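## Task

Take the pink shorts out of the laundry pile and set them on the left arm's side of the table, apart from every other garment. All other garments stay on the side where the pile lies. Nothing may end up on the floor, draped over a table edge, or resting on either arm's base. Dropping or tossing laundry is allowed.

## Robot and tools

ROBOT. Two 7-joint xArm7 arms, left_arm and right_arm, each ending in a two-finger parallel gripper with a wrist camera. A camera stand sits on the floor behind them.

FRAMES. Scene frame: origin at table-top height, halfway between the two nominal bases; +x points out over the table, +z up, +y toward left_arm (arm names do not match image sides). Actual base poses in the scene frame: left_arm at (-0.044, +0.265, 0) m, quat_wxyz (+1.000, 0, 0, +0.012); right_arm at (+0.051, -0.378, 0) m, quat_wxyz (+1.000, 0, 0, -0.019). Each gripper's reported pose, velocities and wrist-camera pose are expressed in that arm's own base frame; fixed cameras and the table use the scene frame. Reported hand positions may be off by a few cm, more at long reach.

GRIPPER. Fingers point along the gripper's +z and close along its y. end_effector_position is the midpoint between the pads when closed, roughly 2 cm short of the fingertips; closing pushes the tips about 10 mm further forward, mostly while the gap is above 40 mm.

ROW FORMAT (used by execute_actions and move). One flat list of 16 numbers covering both arms: left_arm's 7 joint angles then its opening, then right_arm's 7 joint angles then its opening. Joint numbers are absolute target angles in radians (not offsets). Joint order: waist, shoulder, upper arm roll, elbow, forearm roll, wrist pitch, wrist roll. Waist, shoulder and upper arm roll have flipped sign relative to the URDF, so in your numbers the ranges are: waist -6.283..6.283, shoulder -2.094..2.059, upper arm roll -6.283..6.283, elbow -0.192..3.927, forearm roll -6.283..6.283, wrist pitch -1.693..3.142, wrist roll -6.283..6.283. Opening is an absolute command from -1 (closed) to +1 (fully open). To leave an arm or gripper alone, resend its current Joint targets and Tool commands values; 0 is a real command. A target more than 0.010 rad outside a range, and further out than the current angle, gets the call refused; slightly-out targets are clipped and reported as "joint sent to its limit".

TOOLS.
- execute_actions(actions, cameras): actions is a list of actions; each action is up to 15 rows, one per 1/30 s step, and a short action repeats its last row. Each action lasts 0.5 s. Per step a joint target stays within 0.637 rad of the measured angle, joints move at most 3.14 rad/s, and gripper speed is capped at 1 m/s, so large changes need several actions. Empty actions returns all cameras plus full state.
- move(target, speed, blend, opening_speed, blocking, cameras): target is one 16-number row or a list of up to 15 rows; all joints interpolate together to reach them. speed: rad/s for the joint with the furthest to go, 0.01-3.14, default 0.5, one value or one per target. blend: rad, corner rounding between listed targets, 0 = stop at each. opening_speed: per second on the -1..+1 scale, at least 0.2. blocking=false returns after about 0.5 s while motion continues; a new move replaces it. A path takes at least 0.5 s; the whole list must fit in 10 s or it stops short. Moves do not avoid obstacles. Result adds a "move:" line: done, off_target, moving, held or fault, possibly limits=held.
- wait(seconds 0-10, cameras): holds last commands; a running move keeps going.
- stop(cameras): brakes the running move.
- zoom_image(camera, region [x0,y0,x1,y1] in pixels of the latest image, at most 504 by 504).
- clear_fault(arm): clears a reported torque fault on left_arm or right_arm.
- read_manual(section): licence texts only.
- finished_scene(scene): ends the current scene, given its number; irreversible.
Camera names: cam_high, cam_low, cam_left_wrist, cam_right_wrist (each 672x504); ["all"] for all.

RESULTS. Joint positions / velocities: per arm the 7 joints (rad, rad/s) then the finger-pad gap (m; 0.084 = fully open). "within noise" means that arm is still. Joint targets are the angles currently being driven to. Tool commands gives current openings; grip_measured is the actual opening on the -1..+1 scale. Joint torques are total drive output (positive toward larger angle), with offset and noise. Actions with rows also list joint positions at some steps. Wrist depth: 7x7 grid per wrist camera, rows split by " / ", mm from 172 to 3000, "-" = no value. "joint command not followed" means the inter-arm clearance check altered some steps. Motor temperatures; MOTOR HOT appears from 65 °C, and at 80 °C the arm is braked for 30-60 s or more.

GRIPPING. Hold by commanding an opening well below grip_measured; lower presses harder (about 24 N per pad max). Thin cloth may get less force.

AVOID. Arm-to-arm contact (a moderate hit can fail the scene; fingers closing on the other gripper count). Hard contact with the table or fixed objects. Contact torques reaching load limits (N m: waist 42.3, shoulder 42.4, upper arm roll 27, elbow 27, forearm roll 27, wrist pitch 14.5, wrist roll 15.2) cause a torque fault that stops the arm until clear_fault; motors held at torque limit for 1 s fault too. Pressing into unreachable poses or holding outstretched heats motors. Any garment falling off the table fails the scene. The scene keeps running while you compose replies.

Each tool is called after "Call:" by a JSON object that holds its "api" and its "payload".

## Session

Call:
{"api": "execute_actions", "payload": {"actions": []}}

Scene clock: 0.00 s.
left_arm: end_effector_position=(+0.2569, +0.0330, +0.1463) grip_measured=+1.00 end_effector_quat_wxyz=(-0.375, +0.127, +0.913, -0.101) | right_arm: end_effector_position=(+0.1890, +0.2763, +0.1822) grip_measured=+1.00 end_effector_quat_wxyz=(-0.055, +0.705, -0.226, +0.670)
Joint positions: left_arm=[-0.438 -0.108 0.318 0.924 0.022 1.618 -2.765 0.084] | right_arm=[-0.146 1.302 -1.728 0.455 -0.125 0.853 2.29 0.084]
Joint velocities: within noise
Joint torques (N m): no reading
Motor temperatures (°C): left_arm=[35 39 39 39 32 41 42] | right_arm=[34 37 39 37 33 35 38]
Wrist depth (mm): cam_left_wrist=[- 265 262 296 2068 502 485 / 799 290 283 304 494 467 437 / 834 515 316 325 430 418 392 / 505 471 430 350 387 378 357 / 448 420 394 371 361 344 327 / 401 383 362 344 331 315 305 / 369 354 336 320 308 295 286] | cam_right_wrist=[2935 - - - - - - / 2948 - - - - - - / 2839 2634 - - - - - / 2547 2634 - 1974 - - - / 2886 2519 1813 2220 - - 698 / 2874 2032 2654 - 2899 605 548 / 2923 2528 2634 2717 567 503 464]
Joint targets: left_arm=[-0.438 -0.108 0.318 0.924 0.022 1.618 -2.765] | right_arm=[-0.146 1.302 -1.728 0.455 -0.125 0.853 2.290]
Tool commands: left_gripper/opening=+1.0 right_gripper/opening=+1.0

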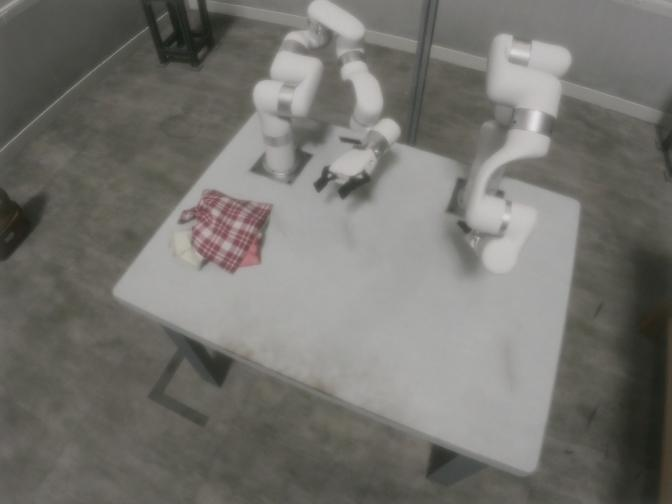

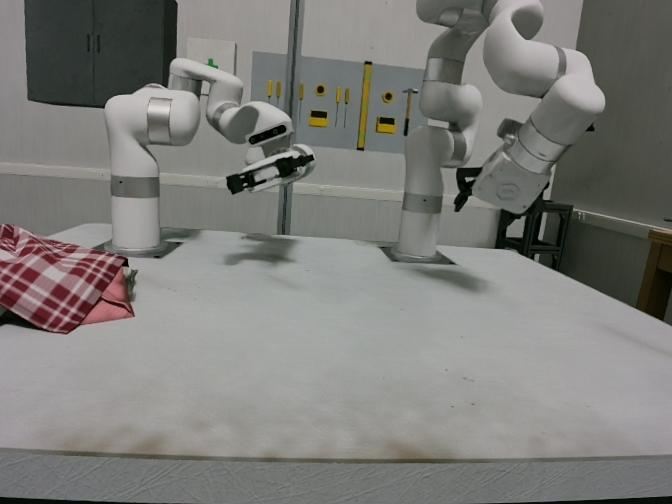

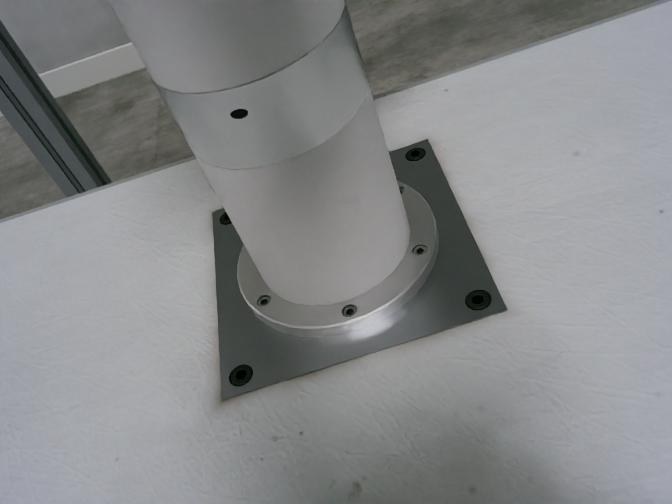

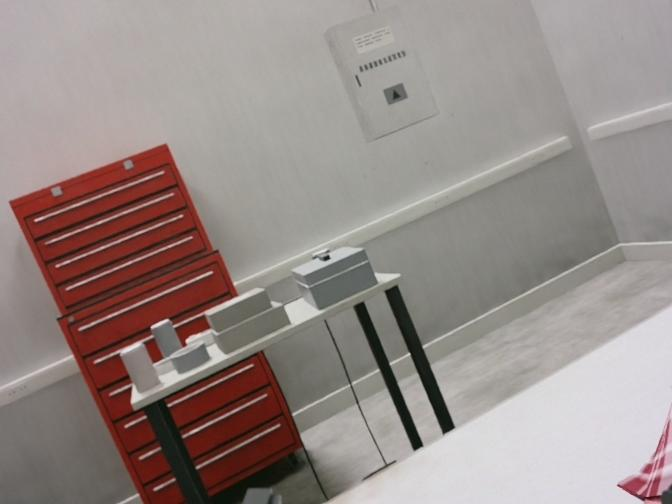

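Call:
{"api": "move", "payload": {"target": [[-1.0,1.0,0,0.6,0,1.6,-2.765,1,-0.1,0.508,0,0.792,0,1.3,0,1]], "speed": 0.7, "cameras": ["all"]}}

Scene clock: 73.90 s.
left_arm: end_effector_position=(+0.1069, +0.1665, +0.3055) grip_measured=+1.00 end_effector_quat_wxyz=(+0.000, -0.307, +0.952, +0.000) | right_arm: end_effector_position=(+0.3284, +0.0330, +0.2801) grip_measured=+1.00 end_effector_quat_wxyz=(+0.000, +0.999, +0.050, +0.000)
Joint positions: left_arm=[-1 1 0 0.6 0 1.6 -2.765 0.084] | right_arm=[-0.1 0.508 0 0.792 0 1.3 0 0.084]
Joint torques (N m): left_arm=[-3.8 7.2 -4.4 9.51 -1.73 -3.53 -0.22] | right_arm=[5.49 5.3 2.36 18.49 2.64 0.37 -0.69]
Motor temperatures (°C): left_arm=[35 40 39 41 32 41 41] | right_arm=[34 37 44 38 33 35 38]
Wrist depth (mm): cam_left_wrist=[433 180 222 282 435 436 1235 / 435 433 311 385 436 435 436 / 433 435 434 434 435 436 436 / 433 434 432 434 434 435 435 / 432 432 433 433 433 435 434 / 432 431 432 433 433 434 433 / 431 431 432 432 433 433 1222] | cam_right_wrist=[409 409 410 410 411 412 413 / 408 409 410 410 411 411 413 / 408 409 410 407 359 374 408 / 408 409 407 358 338 331 400 / 408 409 388 349 330 329 412 / 408 409 410 347 342 324 375 / 409 409 410 363 345 331 335]
Joint targets: left_arm=[-1.000 1.000 0.000 0.600 0.000 1.600 -2.765] | right_arm=[-0.100 0.508 0.000 0.792 0.000 1.300 0.000]
move: done

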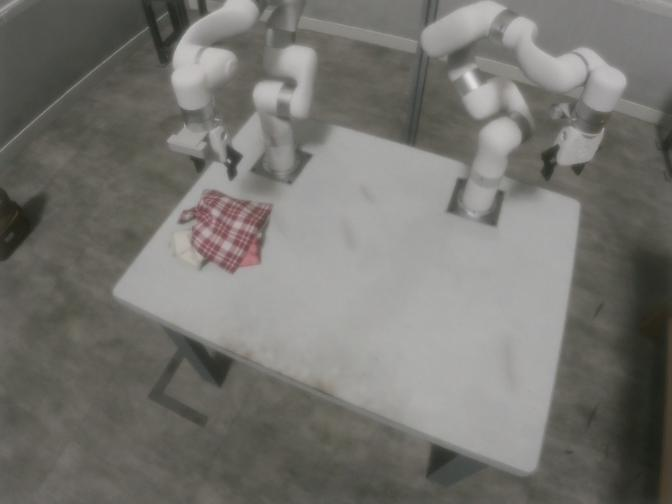

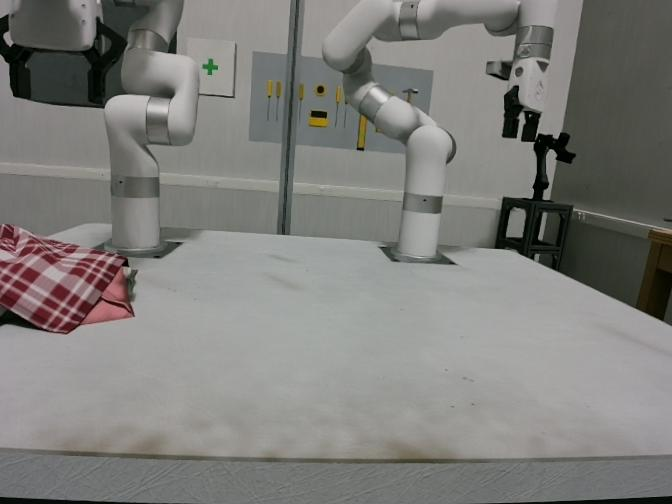

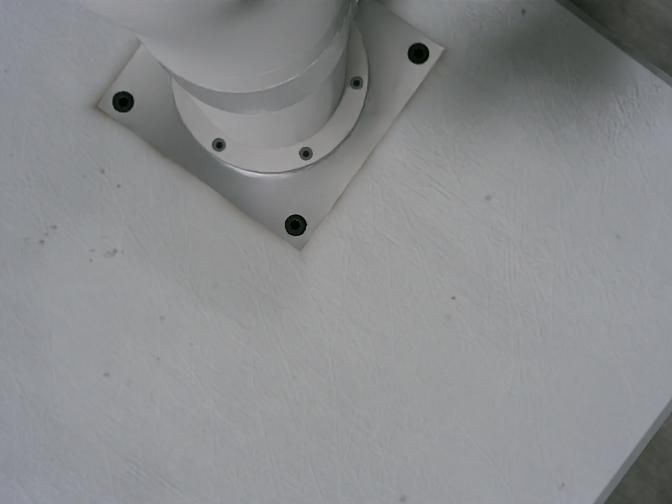

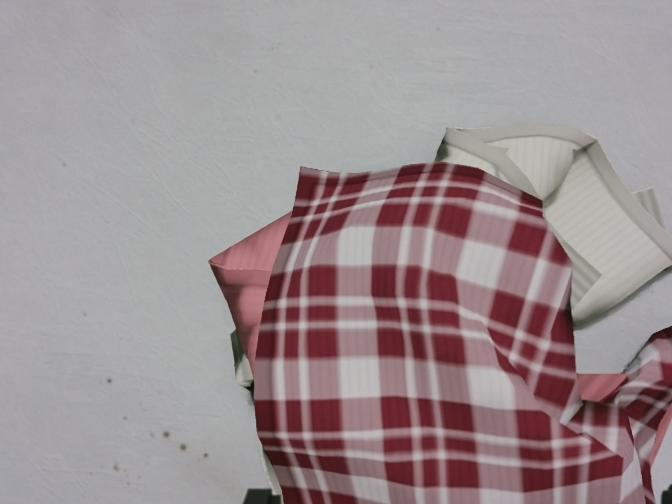

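Call:
{"api": "move", "payload": {"target": [[-1.0,1.0,0,0.6,0,1.6,-2.765,1,-0.337,0.083,0,0.687,0,0.770,1.808,0.5],[-1.0,1.0,0,0.6,0,1.6,-2.765,1,-0.337,-0.165,0,0.628,0,0.463,1.808,0.5]], "speed": [0.9,0.25], "cameras": ["cam_high","cam_low","cam_right_wrist"]}}

Call:
{"api": "move", "payload": {"target": [-1.0,1.0,0,0.6,0,1.6,-2.765,1,-0.337,-0.165,0,0.628,0,0.463,1.808,-1], "opening_speed": 1.5, "cameras": ["cam_high","cam_low","cam_right_wrist"]}}

Scene clock: 105.33 s.
left_arm: end_effector_position=(+0.1069, +0.1665, +0.3055) grip_measured=+1.00 end_effector_quat_wxyz=(+0.000, -0.307, +0.952, +0.000) | right_arm: end_effector_position=(+0.3758, +0.1317, +0.0241) grip_measured=+0.49 end_effector_quat_wxyz=(+0.000, +0.742, -0.671, +0.000)
Joint positions: left_arm=[-1 1 0 0.6 0 1.6 -2.765 0.084] | right_arm=[-0.337 -0.165 0 0.628 0 0.463 1.808 0.065]
Joint torques (N m): left_arm=[-3.75 7.05 -4.37 9.65 -1.55 -3.26 -0.81] | right_arm=[-6.05 13.74 0.01 8.4 2.18 -2.26 0.86]
Motor temperatures (°C): left_arm=[35 39 39 41 32 42 41] | right_arm=[34 37 40 44 33 35 38]
Wrist depth (mm): cam_left_wrist=[434 180 221 283 435 436 1230 / 435 433 310 385 435 435 435 / 434 433 434 434 435 435 436 / 433 433 434 434 434 434 434 / 432 433 433 434 434 434 434 / 432 431 433 434 434 434 434 / 432 432 433 432 432 433 1228] | cam_right_wrist=[- - - - - - - / - - - - - - - / - - - - - - - / - - - - - - - / - - - - - - - / - - - - - - - / - - - - - - -]
Joint targets: left_arm=[-1.000 1.000 0.000 0.600 0.000 1.600 -2.765] | right_arm=[-0.337 -0.165 0.000 0.628 0.000 0.463 1.808]
move: done
Images, in order (width x height): cam_high 672x504, cam_low 672x504, cam_right_wrist 672x504.

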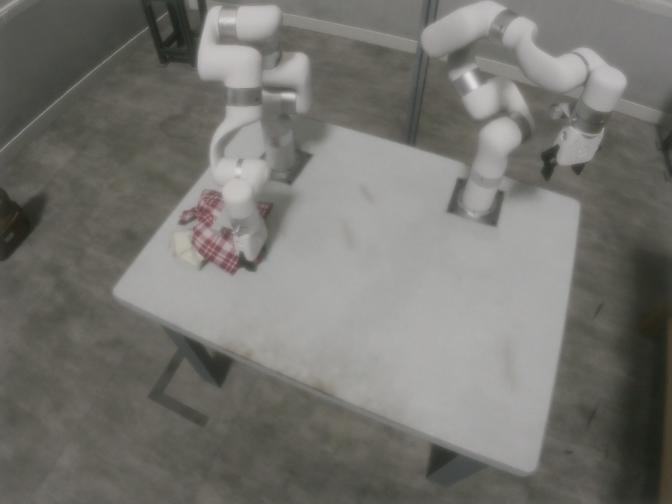

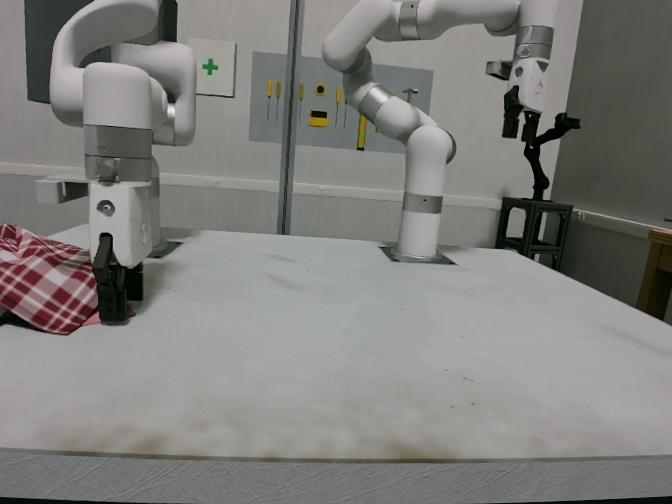

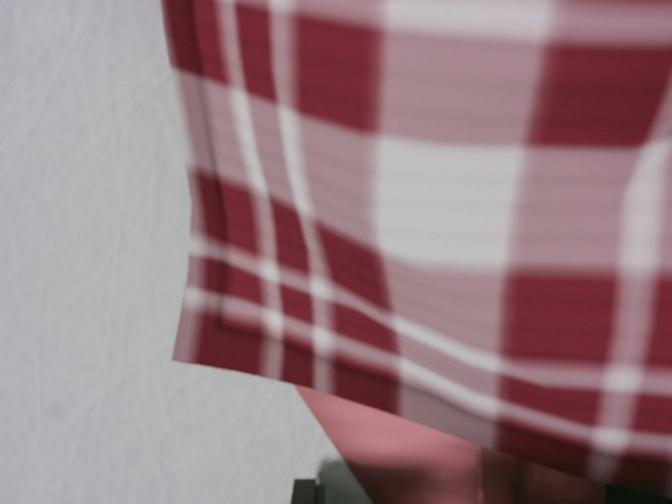

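Scene clock: 106.57 s.
left_arm: end_effector_position=(+0.1069, +0.1665, +0.3055) grip_measured=+1.00 end_effector_quat_wxyz=(+0.000, -0.307, +0.952, +0.000) | right_arm: end_effector_position=(+0.3758, +0.1317, +0.0241) grip_measured=-1.00 end_effector_quat_wxyz=(+0.000, +0.742, -0.671, +0.000)
Joint positions: left_arm=[-1 1 0 0.6 0 1.6 -2.765 0.084] | right_arm=[-0.337 -0.165 0 0.628 0 0.463 1.808 0]
Joint torques (N m): left_arm=[-3.6 7.15 -4.39 9.59 -1.57 -3.2 -0.83] | right_arm=[-5.55 14.66 0.82 9.09 1.84 -2.15 0.85]
Wrist depth (mm): cam_left_wrist=[435 180 222 282 436 436 1235 / 434 433 311 384 435 436 437 / 433 434 432 433 435 435 436 / 432 432 433 434 435 435 434 / 432 432 434 434 432 434 434 / 432 432 432 433 434 432 434 / 430 432 432 433 435 434 1217] | cam_right_wrist=[- - - - - - - / - - - - - - - / - - - - - - - / - - - - - - - / - - - - - - - / - - - - - - - / - - - - - - -]
Joint targets: left_arm=[-1.000 1.000 0.000 0.600 0.000 1.600 -2.765] | right_arm=[-0.337 -0.165 0.000 0.628 0.000 0.463 1.808]
move: done
Images, in order (width x height): cam_high 672x504, cam_low 672x504, cam_right_wrist 672x504.

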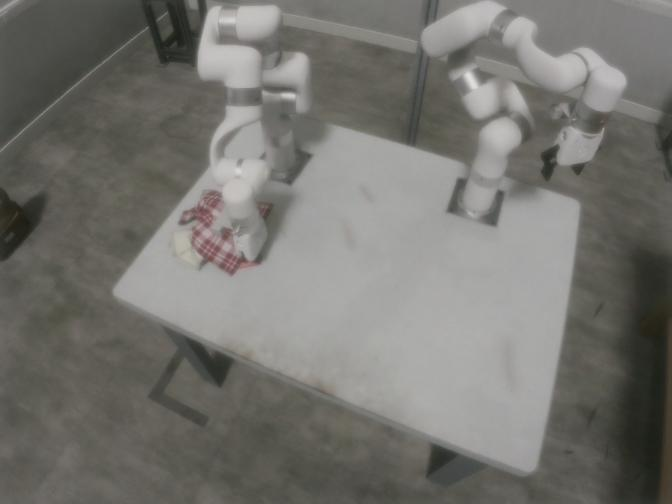

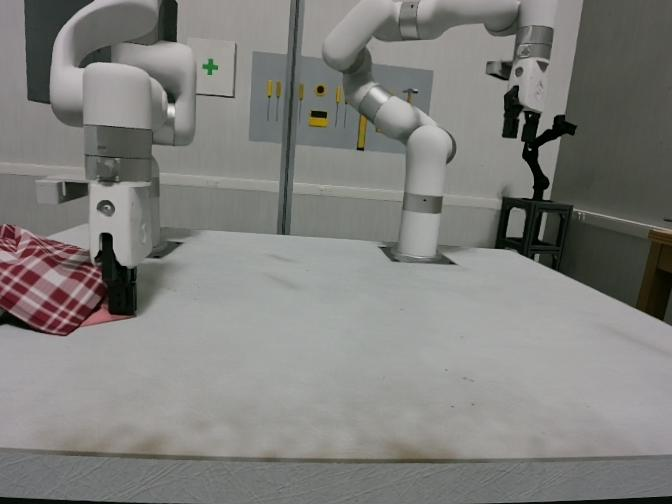

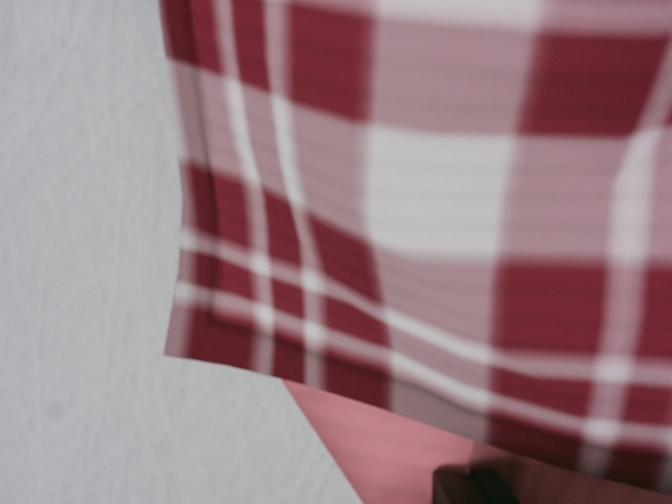

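Call:
{"api": "move", "payload": {"target": [[-1.0,1.0,0,0.6,0,1.6,-2.765,1,-0.337,-0.165,0,0.628,0,0.463,1.808,0.4],[-1.0,1.0,0,0.6,0,1.6,-2.765,1,-0.337,-0.186,0,0.628,0,0.442,1.808,0.4],[-1.0,1.0,0,0.6,0,1.6,-2.765,1,-0.337,-0.186,0,0.628,0,0.442,1.808,-1]], "speed": 0.1, "opening_speed": 1.5, "cameras": ["cam_low","cam_right_wrist"]}}

Scene clock: 120.47 s.
left_arm: end_effector_position=(+0.1069, +0.1665, +0.3055) grip_measured=+1.00 end_effector_quat_wxyz=(+0.000, -0.307, +0.952, +0.000) | right_arm: end_effector_position=(+0.3759, +0.1317, +0.0173) grip_measured=+0.34 end_effector_quat_wxyz=(+0.000, +0.741, -0.671, +0.000)
Joint positions: left_arm=[-1 1 0 0.6 0 1.6 -2.765 0.084] | right_arm=[-0.337 -0.186 0 0.628 0 0.442 1.808 0.058]
Joint torques (N m): left_arm=[-3.68 7.01 -4.36 9.51 -1.49 -2.89 -1.25] | right_arm=[-2.54 -2.8 1.9 3.14 1.58 -3.61 0.64]
Wrist depth (mm): cam_left_wrist=[434 180 222 283 436 437 1228 / 434 433 310 385 435 437 435 / 433 434 433 433 435 435 436 / 433 432 434 434 434 434 435 / 433 433 434 433 434 433 434 / 430 432 432 432 434 433 434 / 431 433 432 431 432 433 1217] | cam_right_wrist=[- - - - - - - / - - - - - - - / - - - - - - - / - - - - - - - / - - - - - - - / - - - - - - - / - - - - - - -]
Joint targets: left_arm=[-1.000 1.000 0.000 0.600 0.000 1.600 -2.765] | right_arm=[-0.337 -0.186 0.000 0.628 0.000 0.442 1.808]
move: done
Images, in order (width x height): cam_low 672x504, cam_right_wrist 672x504.

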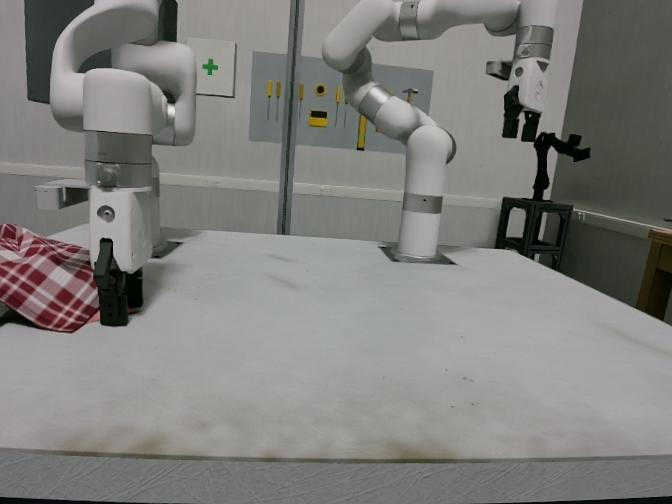

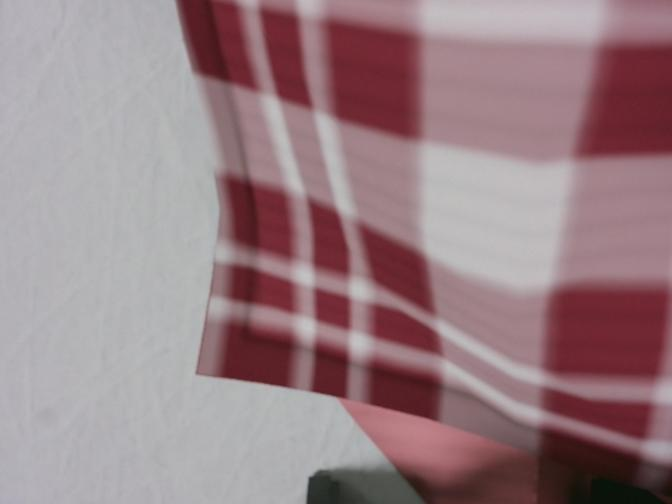

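Call:
{"api": "move", "payload": {"target": [[-1.0,1.0,0,0.6,0,1.6,-2.765,1,-0.337,-0.179,0,0.628,0,0.449,1.808,0.3],[-1.0,1.0,0,0.6,0,1.6,-2.765,1,-0.337,-0.178,0,0.628,0,0.450,1.808,-1]], "speed": 0.1, "opening_speed": 1.0, "cameras": ["cam_low","cam_right_wrist"]}}

Call:
{"api": "wait", "payload": {"seconds": 0.5, "cameras": ["cam_low","cam_right_wrist"]}}

Scene clock: 130.53 s.
left_arm: end_effector_position=(+0.1069, +0.1665, +0.3055) grip_measured=+1.00 end_effector_quat_wxyz=(+0.000, -0.307, +0.952, +0.000) | right_arm: end_effector_position=(+0.3759, +0.1317, +0.0199) grip_measured=-0.02 end_effector_quat_wxyz=(+0.000, +0.741, -0.671, +0.000)
Joint positions: left_arm=[-1 1 0 0.6 0 1.6 -2.765 0.084] | right_arm=[-0.337 -0.178 0 0.628 0 0.45 1.808 0.043]
Joint torques (N m): left_arm=[-3.63 6.85 -4.38 9.63 -1.38 -2.57 -1.62] | right_arm=[-0.11 -6.44 1.89 4.11 0.77 -4.75 0.53]
Wrist depth (mm): cam_left_wrist=[434 180 221 283 436 435 1230 / 435 433 311 385 434 435 437 / 434 434 433 433 435 435 435 / 432 433 434 435 434 435 435 / 432 433 434 434 433 435 435 / 433 434 433 433 433 434 433 / 431 431 432 432 432 434 1228] | cam_right_wrist=[- - - - - - - / - - - - - - - / - - - - - - - / - - - - - - - / - - - - - - - / - - - - - - - / - - - - - - -]
Joint targets: left_arm=[-1.000 1.000 0.000 0.600 0.000 1.600 -2.765] | right_arm=[-0.337 -0.178 0.000 0.628 0.000 0.450 1.808]
move: done
Images, in order (width x height): cam_low 672x504, cam_right_wrist 672x504.

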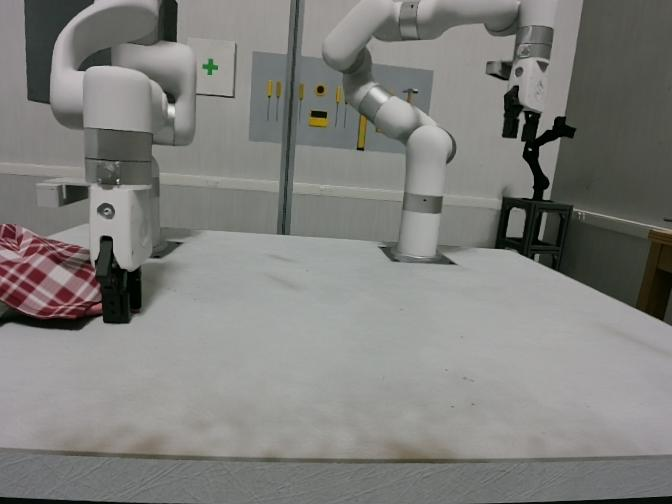

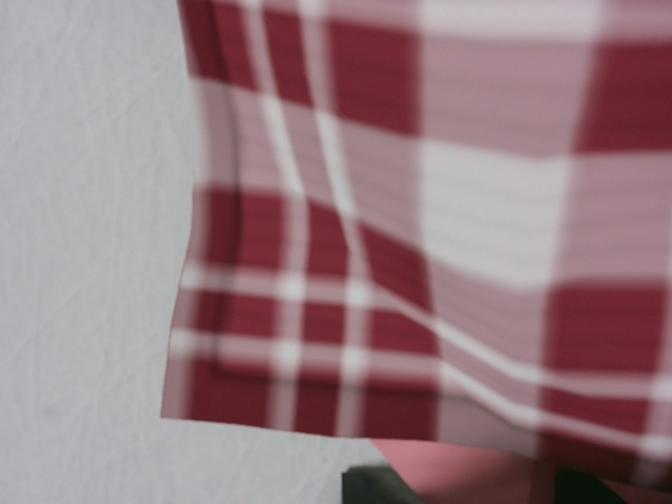

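Scene clock: 131.03 s.
left_arm: end_effector_position=(+0.1069, +0.1665, +0.3055) grip_measured=+1.00 end_effector_quat_wxyz=(+0.000, -0.307, +0.952, +0.000) | right_arm: end_effector_position=(+0.3759, +0.1317, +0.0199) grip_measured=-0.02 end_effector_quat_wxyz=(+0.000, +0.741, -0.671, +0.000)
Joint positions: left_arm=[-1 1 0 0.6 0 1.6 -2.765 0.084] | right_arm=[-0.337 -0.178 0 0.628 0 0.45 1.808 0.043]
Joint torques (N m): left_arm=[-3.72 6.77 -4.47 9.67 -1.48 -2.6 -1.61] | right_arm=[0.66 -6.07 1.74 3.42 1.01 -4.84 0.71]
Wrist depth (mm): cam_left_wrist=[434 180 221 283 436 437 1235 / 434 433 310 385 435 435 436 / 434 434 432 435 434 435 435 / 432 433 433 434 434 435 434 / 432 432 432 434 434 434 435 / 432 432 432 434 433 432 433 / 431 431 431 433 431 434 1226] | cam_right_wrist=[- - - - - - - / - - - - - - - / - - - - - - - / - - - - - - - / - - - - - - - / - - - - - - - / - - - - - - -]
Joint targets: left_arm=[-1.000 1.000 0.000 0.600 0.000 1.600 -2.765] | right_arm=[-0.337 -0.178 0.000 0.628 0.000 0.450 1.808]
Tool commands: left_gripper/opening=+1.0 right_gripper/opening=-1.0
wait: 0.50 s; at rest by 0.17 s
Images, in order (width x height): cam_low 672x504, cam_right_wrist 672x504.

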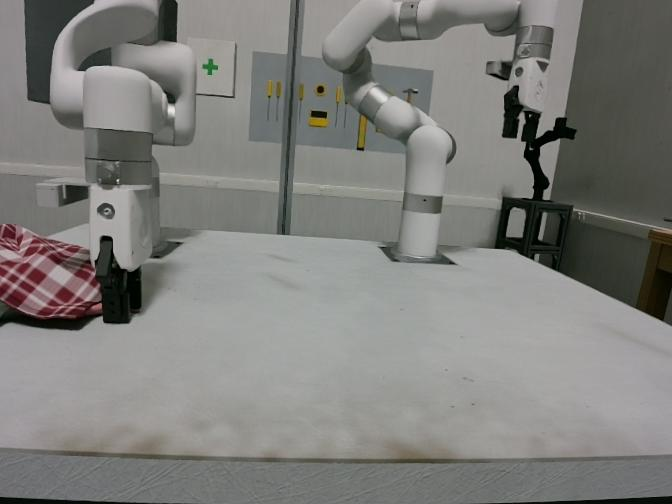

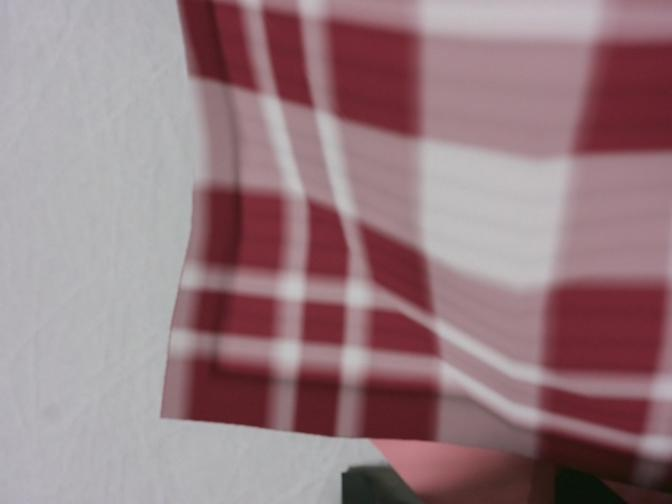

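Call:
{"api": "move", "payload": {"target": [-1.0,1.0,0,0.6,0,1.6,-2.765,1,-0.337,-0.166,0,0.629,0,0.463,1.808,-1], "speed": 0.05, "cameras": ["cam_low","cam_right_wrist"]}}

Scene clock: 136.57 s.
left_arm: end_effector_position=(+0.1069, +0.1665, +0.3055) grip_measured=+1.00 end_effector_quat_wxyz=(+0.000, -0.307, +0.952, +0.000) | right_arm: end_effector_position=(+0.3760, +0.1318, +0.0239) grip_measured=-0.97 end_effector_quat_wxyz=(+0.000, +0.741, -0.671, +0.000)
Joint positions: left_arm=[-1 1 0 0.6 0 1.6 -2.765 0.084] | right_arm=[-0.337 -0.166 0 0.629 0 0.463 1.808 0.001]
Joint torques (N m): left_arm=[-3.92 6.87 -4.43 9.64 -1.29 -2.33 -1.64] | right_arm=[2.41 19.86 1.84 13.39 0.56 0.26 0.36]
Wrist depth (mm): cam_left_wrist=[434 180 221 283 435 436 1237 / 434 434 311 386 435 436 436 / 433 433 433 433 435 435 436 / 432 433 432 434 435 435 435 / 431 432 433 434 434 433 435 / 431 431 433 433 433 434 434 / 431 431 432 432 433 433 1224] | cam_right_wrist=[- - - - - - - / - - - - - - - / - - - - - - - / - - - - - - - / - - - - - - - / - - - - - - - / - - - - - - -]
Joint targets: left_arm=[-1.000 1.000 0.000 0.600 0.000 1.600 -2.765] | right_arm=[-0.337 -0.166 0.000 0.629 0.000 0.463 1.808]
move: done
Images, in order (width x height): cam_low 672x504, cam_right_wrist 672x504.

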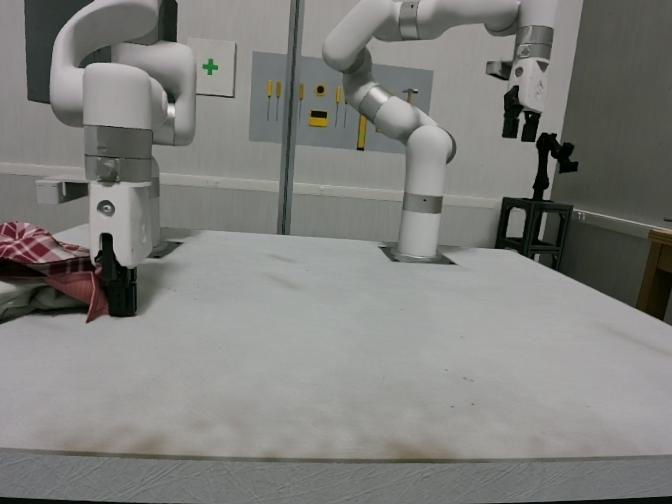

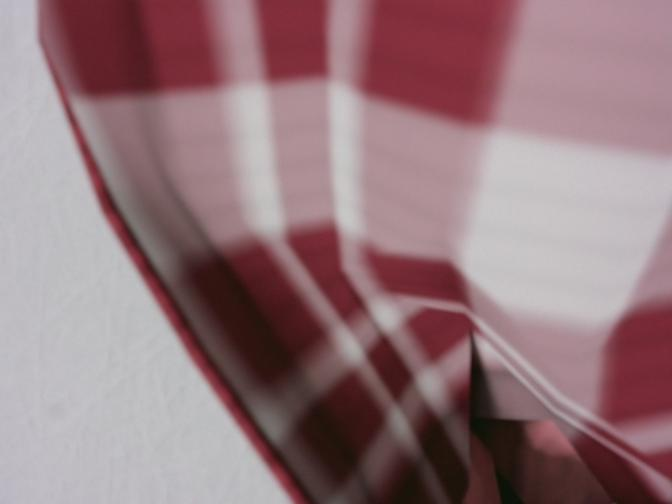

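Call:
{"api": "move", "payload": {"target": [-1.0,1.0,0,0.6,0,1.6,-2.765,1,-0.337,0.039,0,0.666,0,0.705,1.808,-1], "speed": 0.3, "cameras": ["cam_high","cam_low","cam_right_wrist"]}}

Scene clock: 145.17 s.
left_arm: end_effector_position=(+0.1069, +0.1665, +0.3055) grip_measured=+1.00 end_effector_quat_wxyz=(+0.000, -0.307, +0.952, +0.000) | right_arm: end_effector_position=(+0.3756, +0.1316, +0.0997) grip_measured=-0.97 end_effector_quat_wxyz=(+0.000, +0.741, -0.671, +0.000)
Joint positions: left_arm=[-1 1 0 0.6 0 1.6 -2.765 0.084] | right_arm=[-0.337 0.039 0 0.666 0 0.705 1.808 0.001]
Joint torques (N m): left_arm=[-3.56 6.75 -4.32 9.83 -1.27 -2.2 -1.58] | right_arm=[4.34 19.77 1.83 15.98 0.26 0.46 0.26]
Wrist depth (mm): cam_left_wrist=[434 180 222 282 436 436 1241 / 434 433 311 386 435 436 436 / 433 433 433 434 435 435 436 / 432 434 434 434 434 435 435 / 432 432 432 433 434 435 435 / 431 432 434 433 432 435 434 / 431 432 432 432 433 434 1217] | cam_right_wrist=[228 228 181 - - - - / 228 228 229 - - - - / 228 229 - - - - - / 228 229 - - - - - / 228 228 - - - - - / 228 228 - - - - - / 228 228 - - - - 231]
Joint targets: left_arm=[-1.000 1.000 0.000 0.600 0.000 1.600 -2.765] | right_arm=[-0.337 0.039 0.000 0.666 0.000 0.705 1.808]
move: done
Images, in order (width x height): cam_high 672x504, cam_low 672x504, cam_right_wrist 672x504.

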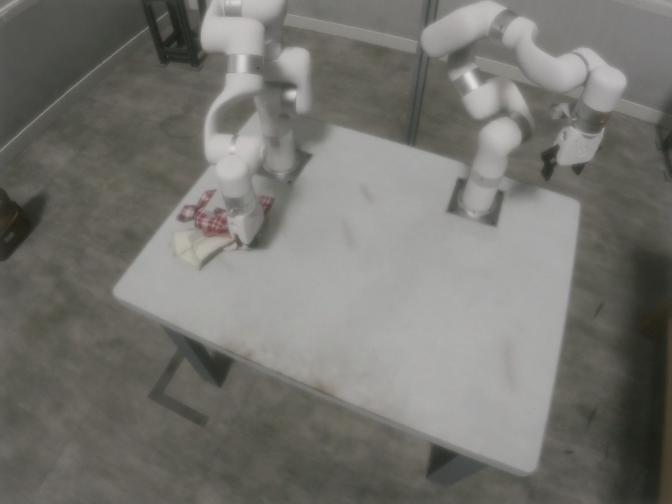

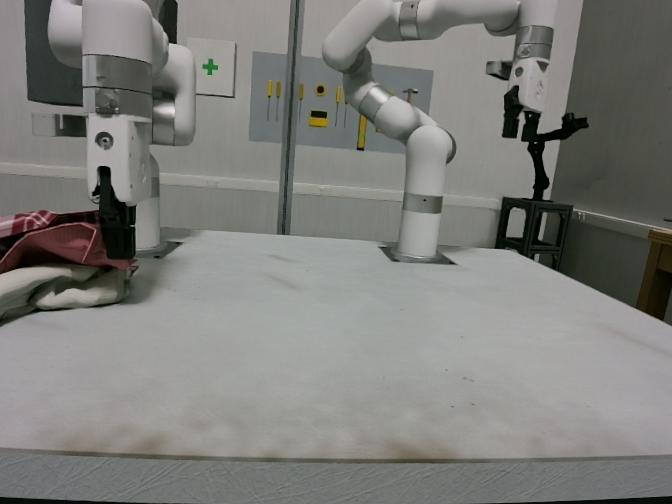

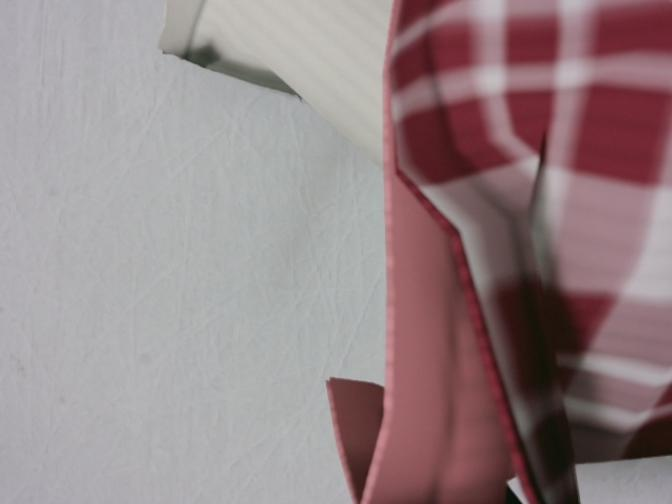

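Call:
{"api": "move", "payload": {"target": [-1.0,1.0,0,0.6,0,1.6,-2.765,1,-0.75,0.039,0,0.666,0,0.705,1.808,-1], "speed": 0.4, "cameras": ["cam_high","cam_low","cam_right_wrist"]}}

Scene clock: 153.23 s.
left_arm: end_effector_position=(+0.1069, +0.1665, +0.3055) grip_measured=+1.00 end_effector_quat_wxyz=(+0.000, -0.307, +0.952, +0.000) | right_arm: end_effector_position=(+0.2912, +0.2713, +0.0997) grip_measured=-0.97 end_effector_quat_wxyz=(+0.000, +0.863, -0.505, +0.000)
Joint positions: left_arm=[-1 1 0 0.6 0 1.6 -2.765 0.084] | right_arm=[-0.75 0.039 0 0.666 0 0.705 1.808 0.001]
Joint torques (N m): left_arm=[-3.82 6.69 -4.4 9.79 -1.22 -2.01 -1.7] | right_arm=[-6.66 19.2 1.37 15.83 0.06 0.44 0.22]
Wrist depth (mm): cam_left_wrist=[433 180 221 282 435 436 1230 / 434 434 311 385 435 436 435 / 434 434 433 434 435 436 437 / 432 432 433 435 435 435 436 / 432 433 434 435 433 434 434 / 432 431 433 432 433 435 434 / 431 434 432 432 432 434 1222] | cam_right_wrist=[228 229 229 - - - - / 228 228 229 - - - - / 228 228 229 - - - - / 228 228 - - - - 178 / 228 229 - - - - 187 / 228 228 - - - - 231 / 228 228 - - - 231 231]
Joint targets: left_arm=[-1.000 1.000 0.000 0.600 0.000 1.600 -2.765] | right_arm=[-0.750 0.039 0.000 0.666 0.000 0.705 1.808]
move: done
Images, in order (width x height): cam_high 672x504, cam_low 672x504, cam_right_wrist 672x504.

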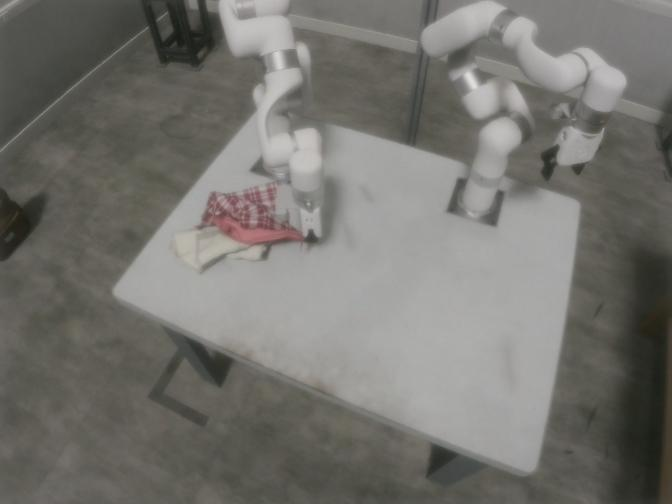

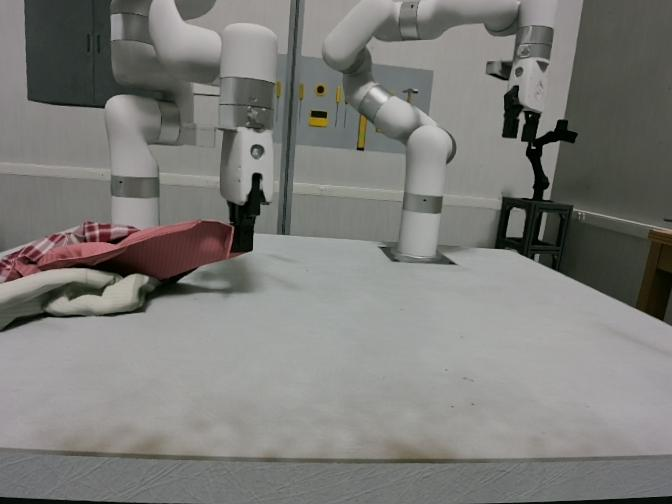

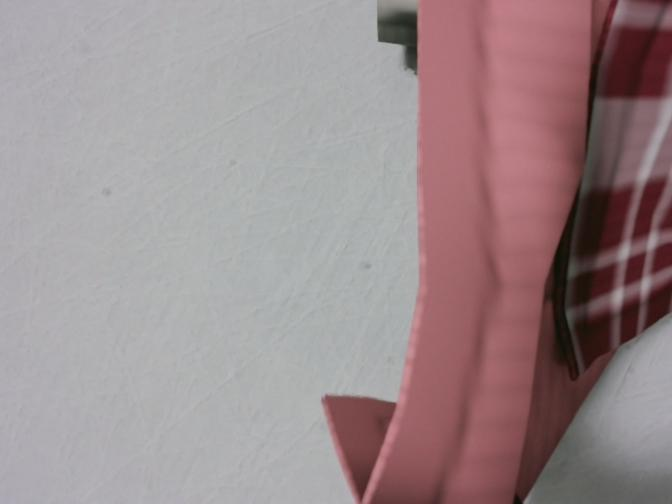

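Call:
{"api": "move", "payload": {"target": [-1.0,1.0,0,0.6,0,1.6,-2.765,1,-1.118,-0.761,0,1.845,0,1.084,1.808,-1], "speed": 0.5, "cameras": ["cam_high","cam_low","cam_right_wrist"]}}

Scene clock: 166.33 s.
left_arm: end_effector_position=(+0.1069, +0.1665, +0.3055) grip_measured=+1.00 end_effector_quat_wxyz=(+0.000, -0.307, +0.952, +0.000) | right_arm: end_effector_position=(+0.2866, +0.5890, +0.0998) grip_measured=-0.97 end_effector_quat_wxyz=(+0.000, +0.941, -0.338, +0.000)
Joint positions: left_arm=[-1 1 0 0.6 0 1.6 -2.765 0.084] | right_arm=[-1.118 -0.761 0 1.845 0 1.084 1.808 0.001]
Joint torques (N m): left_arm=[-3.48 6.59 -4.22 9.79 -1.25 -1.77 -1.6] | right_arm=[-6.67 29.17 1.4 18.18 -0.36 0.35 0.16]
Wrist depth (mm): cam_left_wrist=[435 180 221 282 436 435 1235 / 433 433 311 386 435 437 437 / 435 433 433 434 434 435 434 / 433 432 434 434 434 434 434 / 432 433 432 434 434 434 433 / 432 432 432 433 433 434 435 / 431 431 432 433 432 432 1215] | cam_right_wrist=[227 228 228 229 209 193 201 / 227 228 229 229 189 176 180 / 227 228 228 229 - - 174 / 227 228 228 - - - - / 228 228 228 - - - - / 227 228 228 - - - 230 / 227 228 - - - 230 230]
Joint targets: left_arm=[-1.000 1.000 0.000 0.600 0.000 1.600 -2.765] | right_arm=[-1.118 -0.761 0.000 1.845 0.000 1.084 1.808]
move: done
Images, in order (width x height): cam_high 672x504, cam_low 672x504, cam_right_wrist 672x504.

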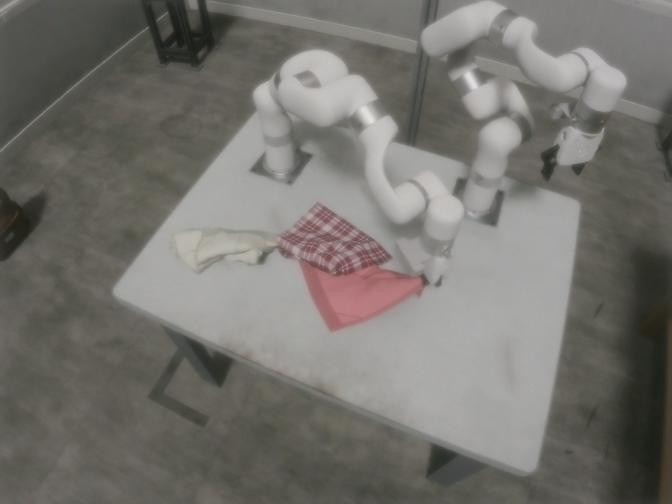

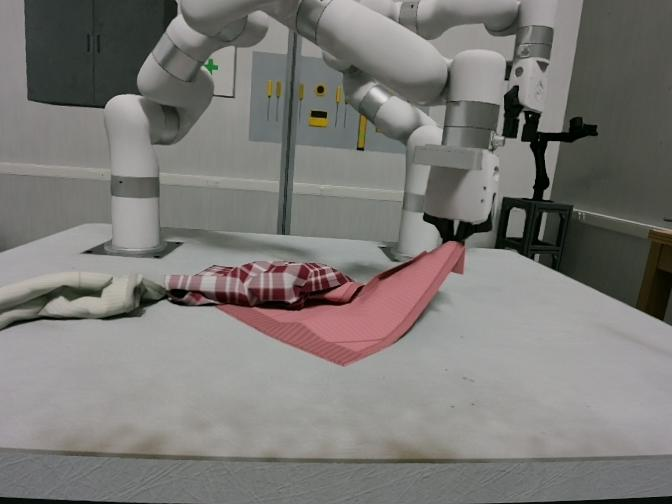

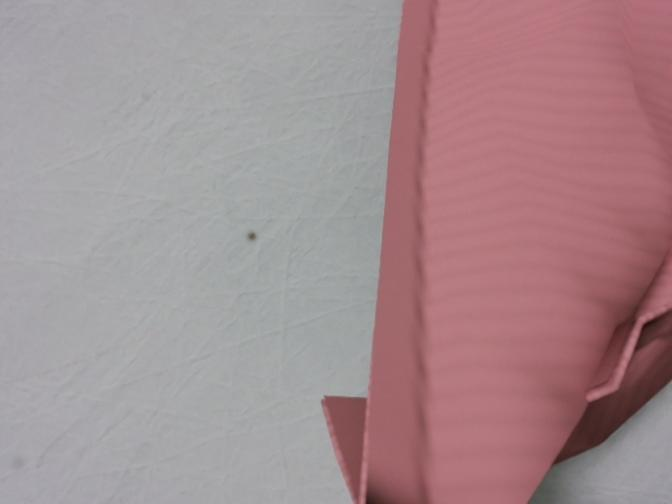

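Call:
{"api": "move", "payload": {"target": [[-1.0,1.0,0,0.6,0,1.6,-2.765,1,-1.118,-0.834,0,1.807,0,0.973,1.808,-1],[-1.0,1.0,0,0.6,0,1.6,-2.765,1,-1.118,-0.834,0,1.807,0,0.973,1.808,0.5],[-1.0,1.0,0,0.6,0,1.6,-2.765,1,-1.118,-0.761,0,1.845,0,1.084,1.808,0.5],[-1.0,1.0,0,0.6,0,1.6,-2.765,1,-0.846,0.263,0,0.994,0,1.257,0,1]], "speed": [0.2,0.2,0.5,1.0], "opening_speed": 1.5, "cameras": ["cam_high","cam_low","cam_right_wrist"]}}

Scene clock: 186.53 s.
left_arm: end_effector_position=(+0.1069, +0.1665, +0.3055) grip_measured=+1.00 end_effector_quat_wxyz=(+0.000, -0.307, +0.952, +0.000) | right_arm: end_effector_position=(+0.2653, +0.2996, +0.2801) grip_measured=+1.00 end_effector_quat_wxyz=(+0.000, +0.912, +0.411, +0.000)
Joint positions: left_arm=[-1 1 0 0.6 0 1.6 -2.765 0.084] | right_arm=[-0.846 0.263 0 0.994 0 1.257 0 0.084]
Joint torques (N m): left_arm=[-3.48 6.52 -4.33 9.81 -0.96 -1.38 -1.57] | right_arm=[6.09 16.59 1.77 13.61 -0.43 0.58 -0.63]
Wrist depth (mm): cam_left_wrist=[434 180 222 282 436 436 1233 / 433 433 310 384 435 435 435 / 434 434 432 433 436 435 434 / 432 434 434 434 435 434 435 / 432 433 432 434 434 434 434 / 431 432 432 432 433 434 434 / 431 431 432 432 432 433 1215] | cam_right_wrist=[409 383 388 397 407 411 412 / 409 400 398 404 404 411 411 / 409 409 377 402 409 412 412 / 409 405 359 347 381 411 412 / 409 406 377 358 363 411 412 / 409 410 407 393 370 380 412 / 409 409 408 407 394 384 403]
Joint targets: left_arm=[-1.000 1.000 0.000 0.600 0.000 1.600 -2.765] | right_arm=[-0.846 0.263 0.000 0.994 0.000 1.257 0.000]
move: done
Images, in order (width x height): cam_high 672x504, cam_low 672x504, cam_right_wrist 672x504.

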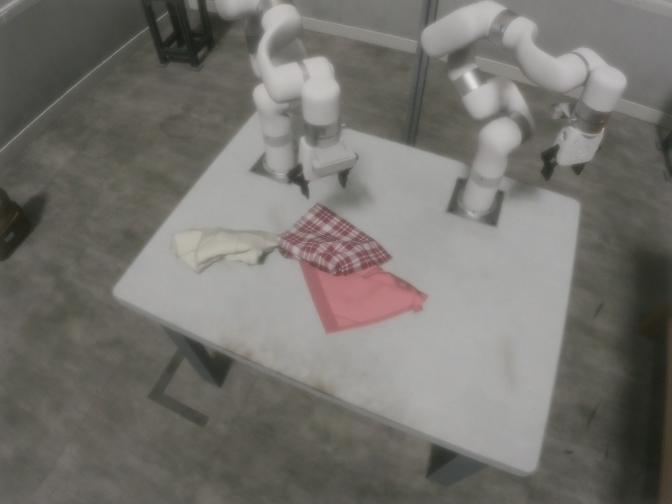

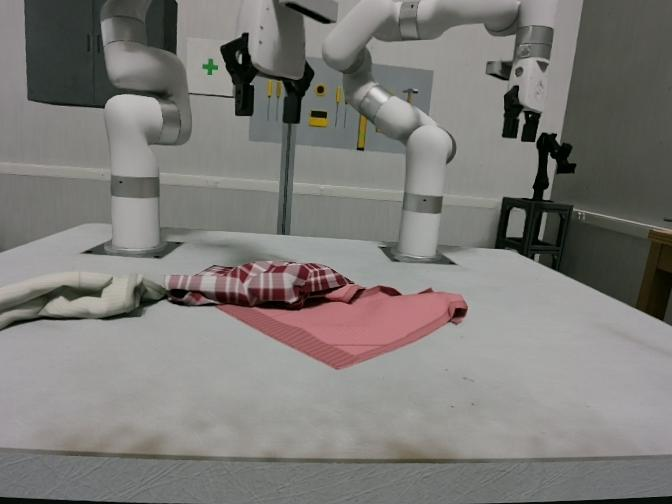

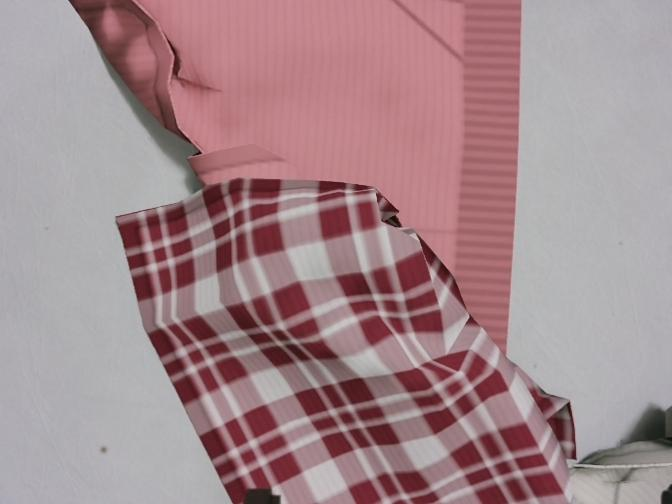

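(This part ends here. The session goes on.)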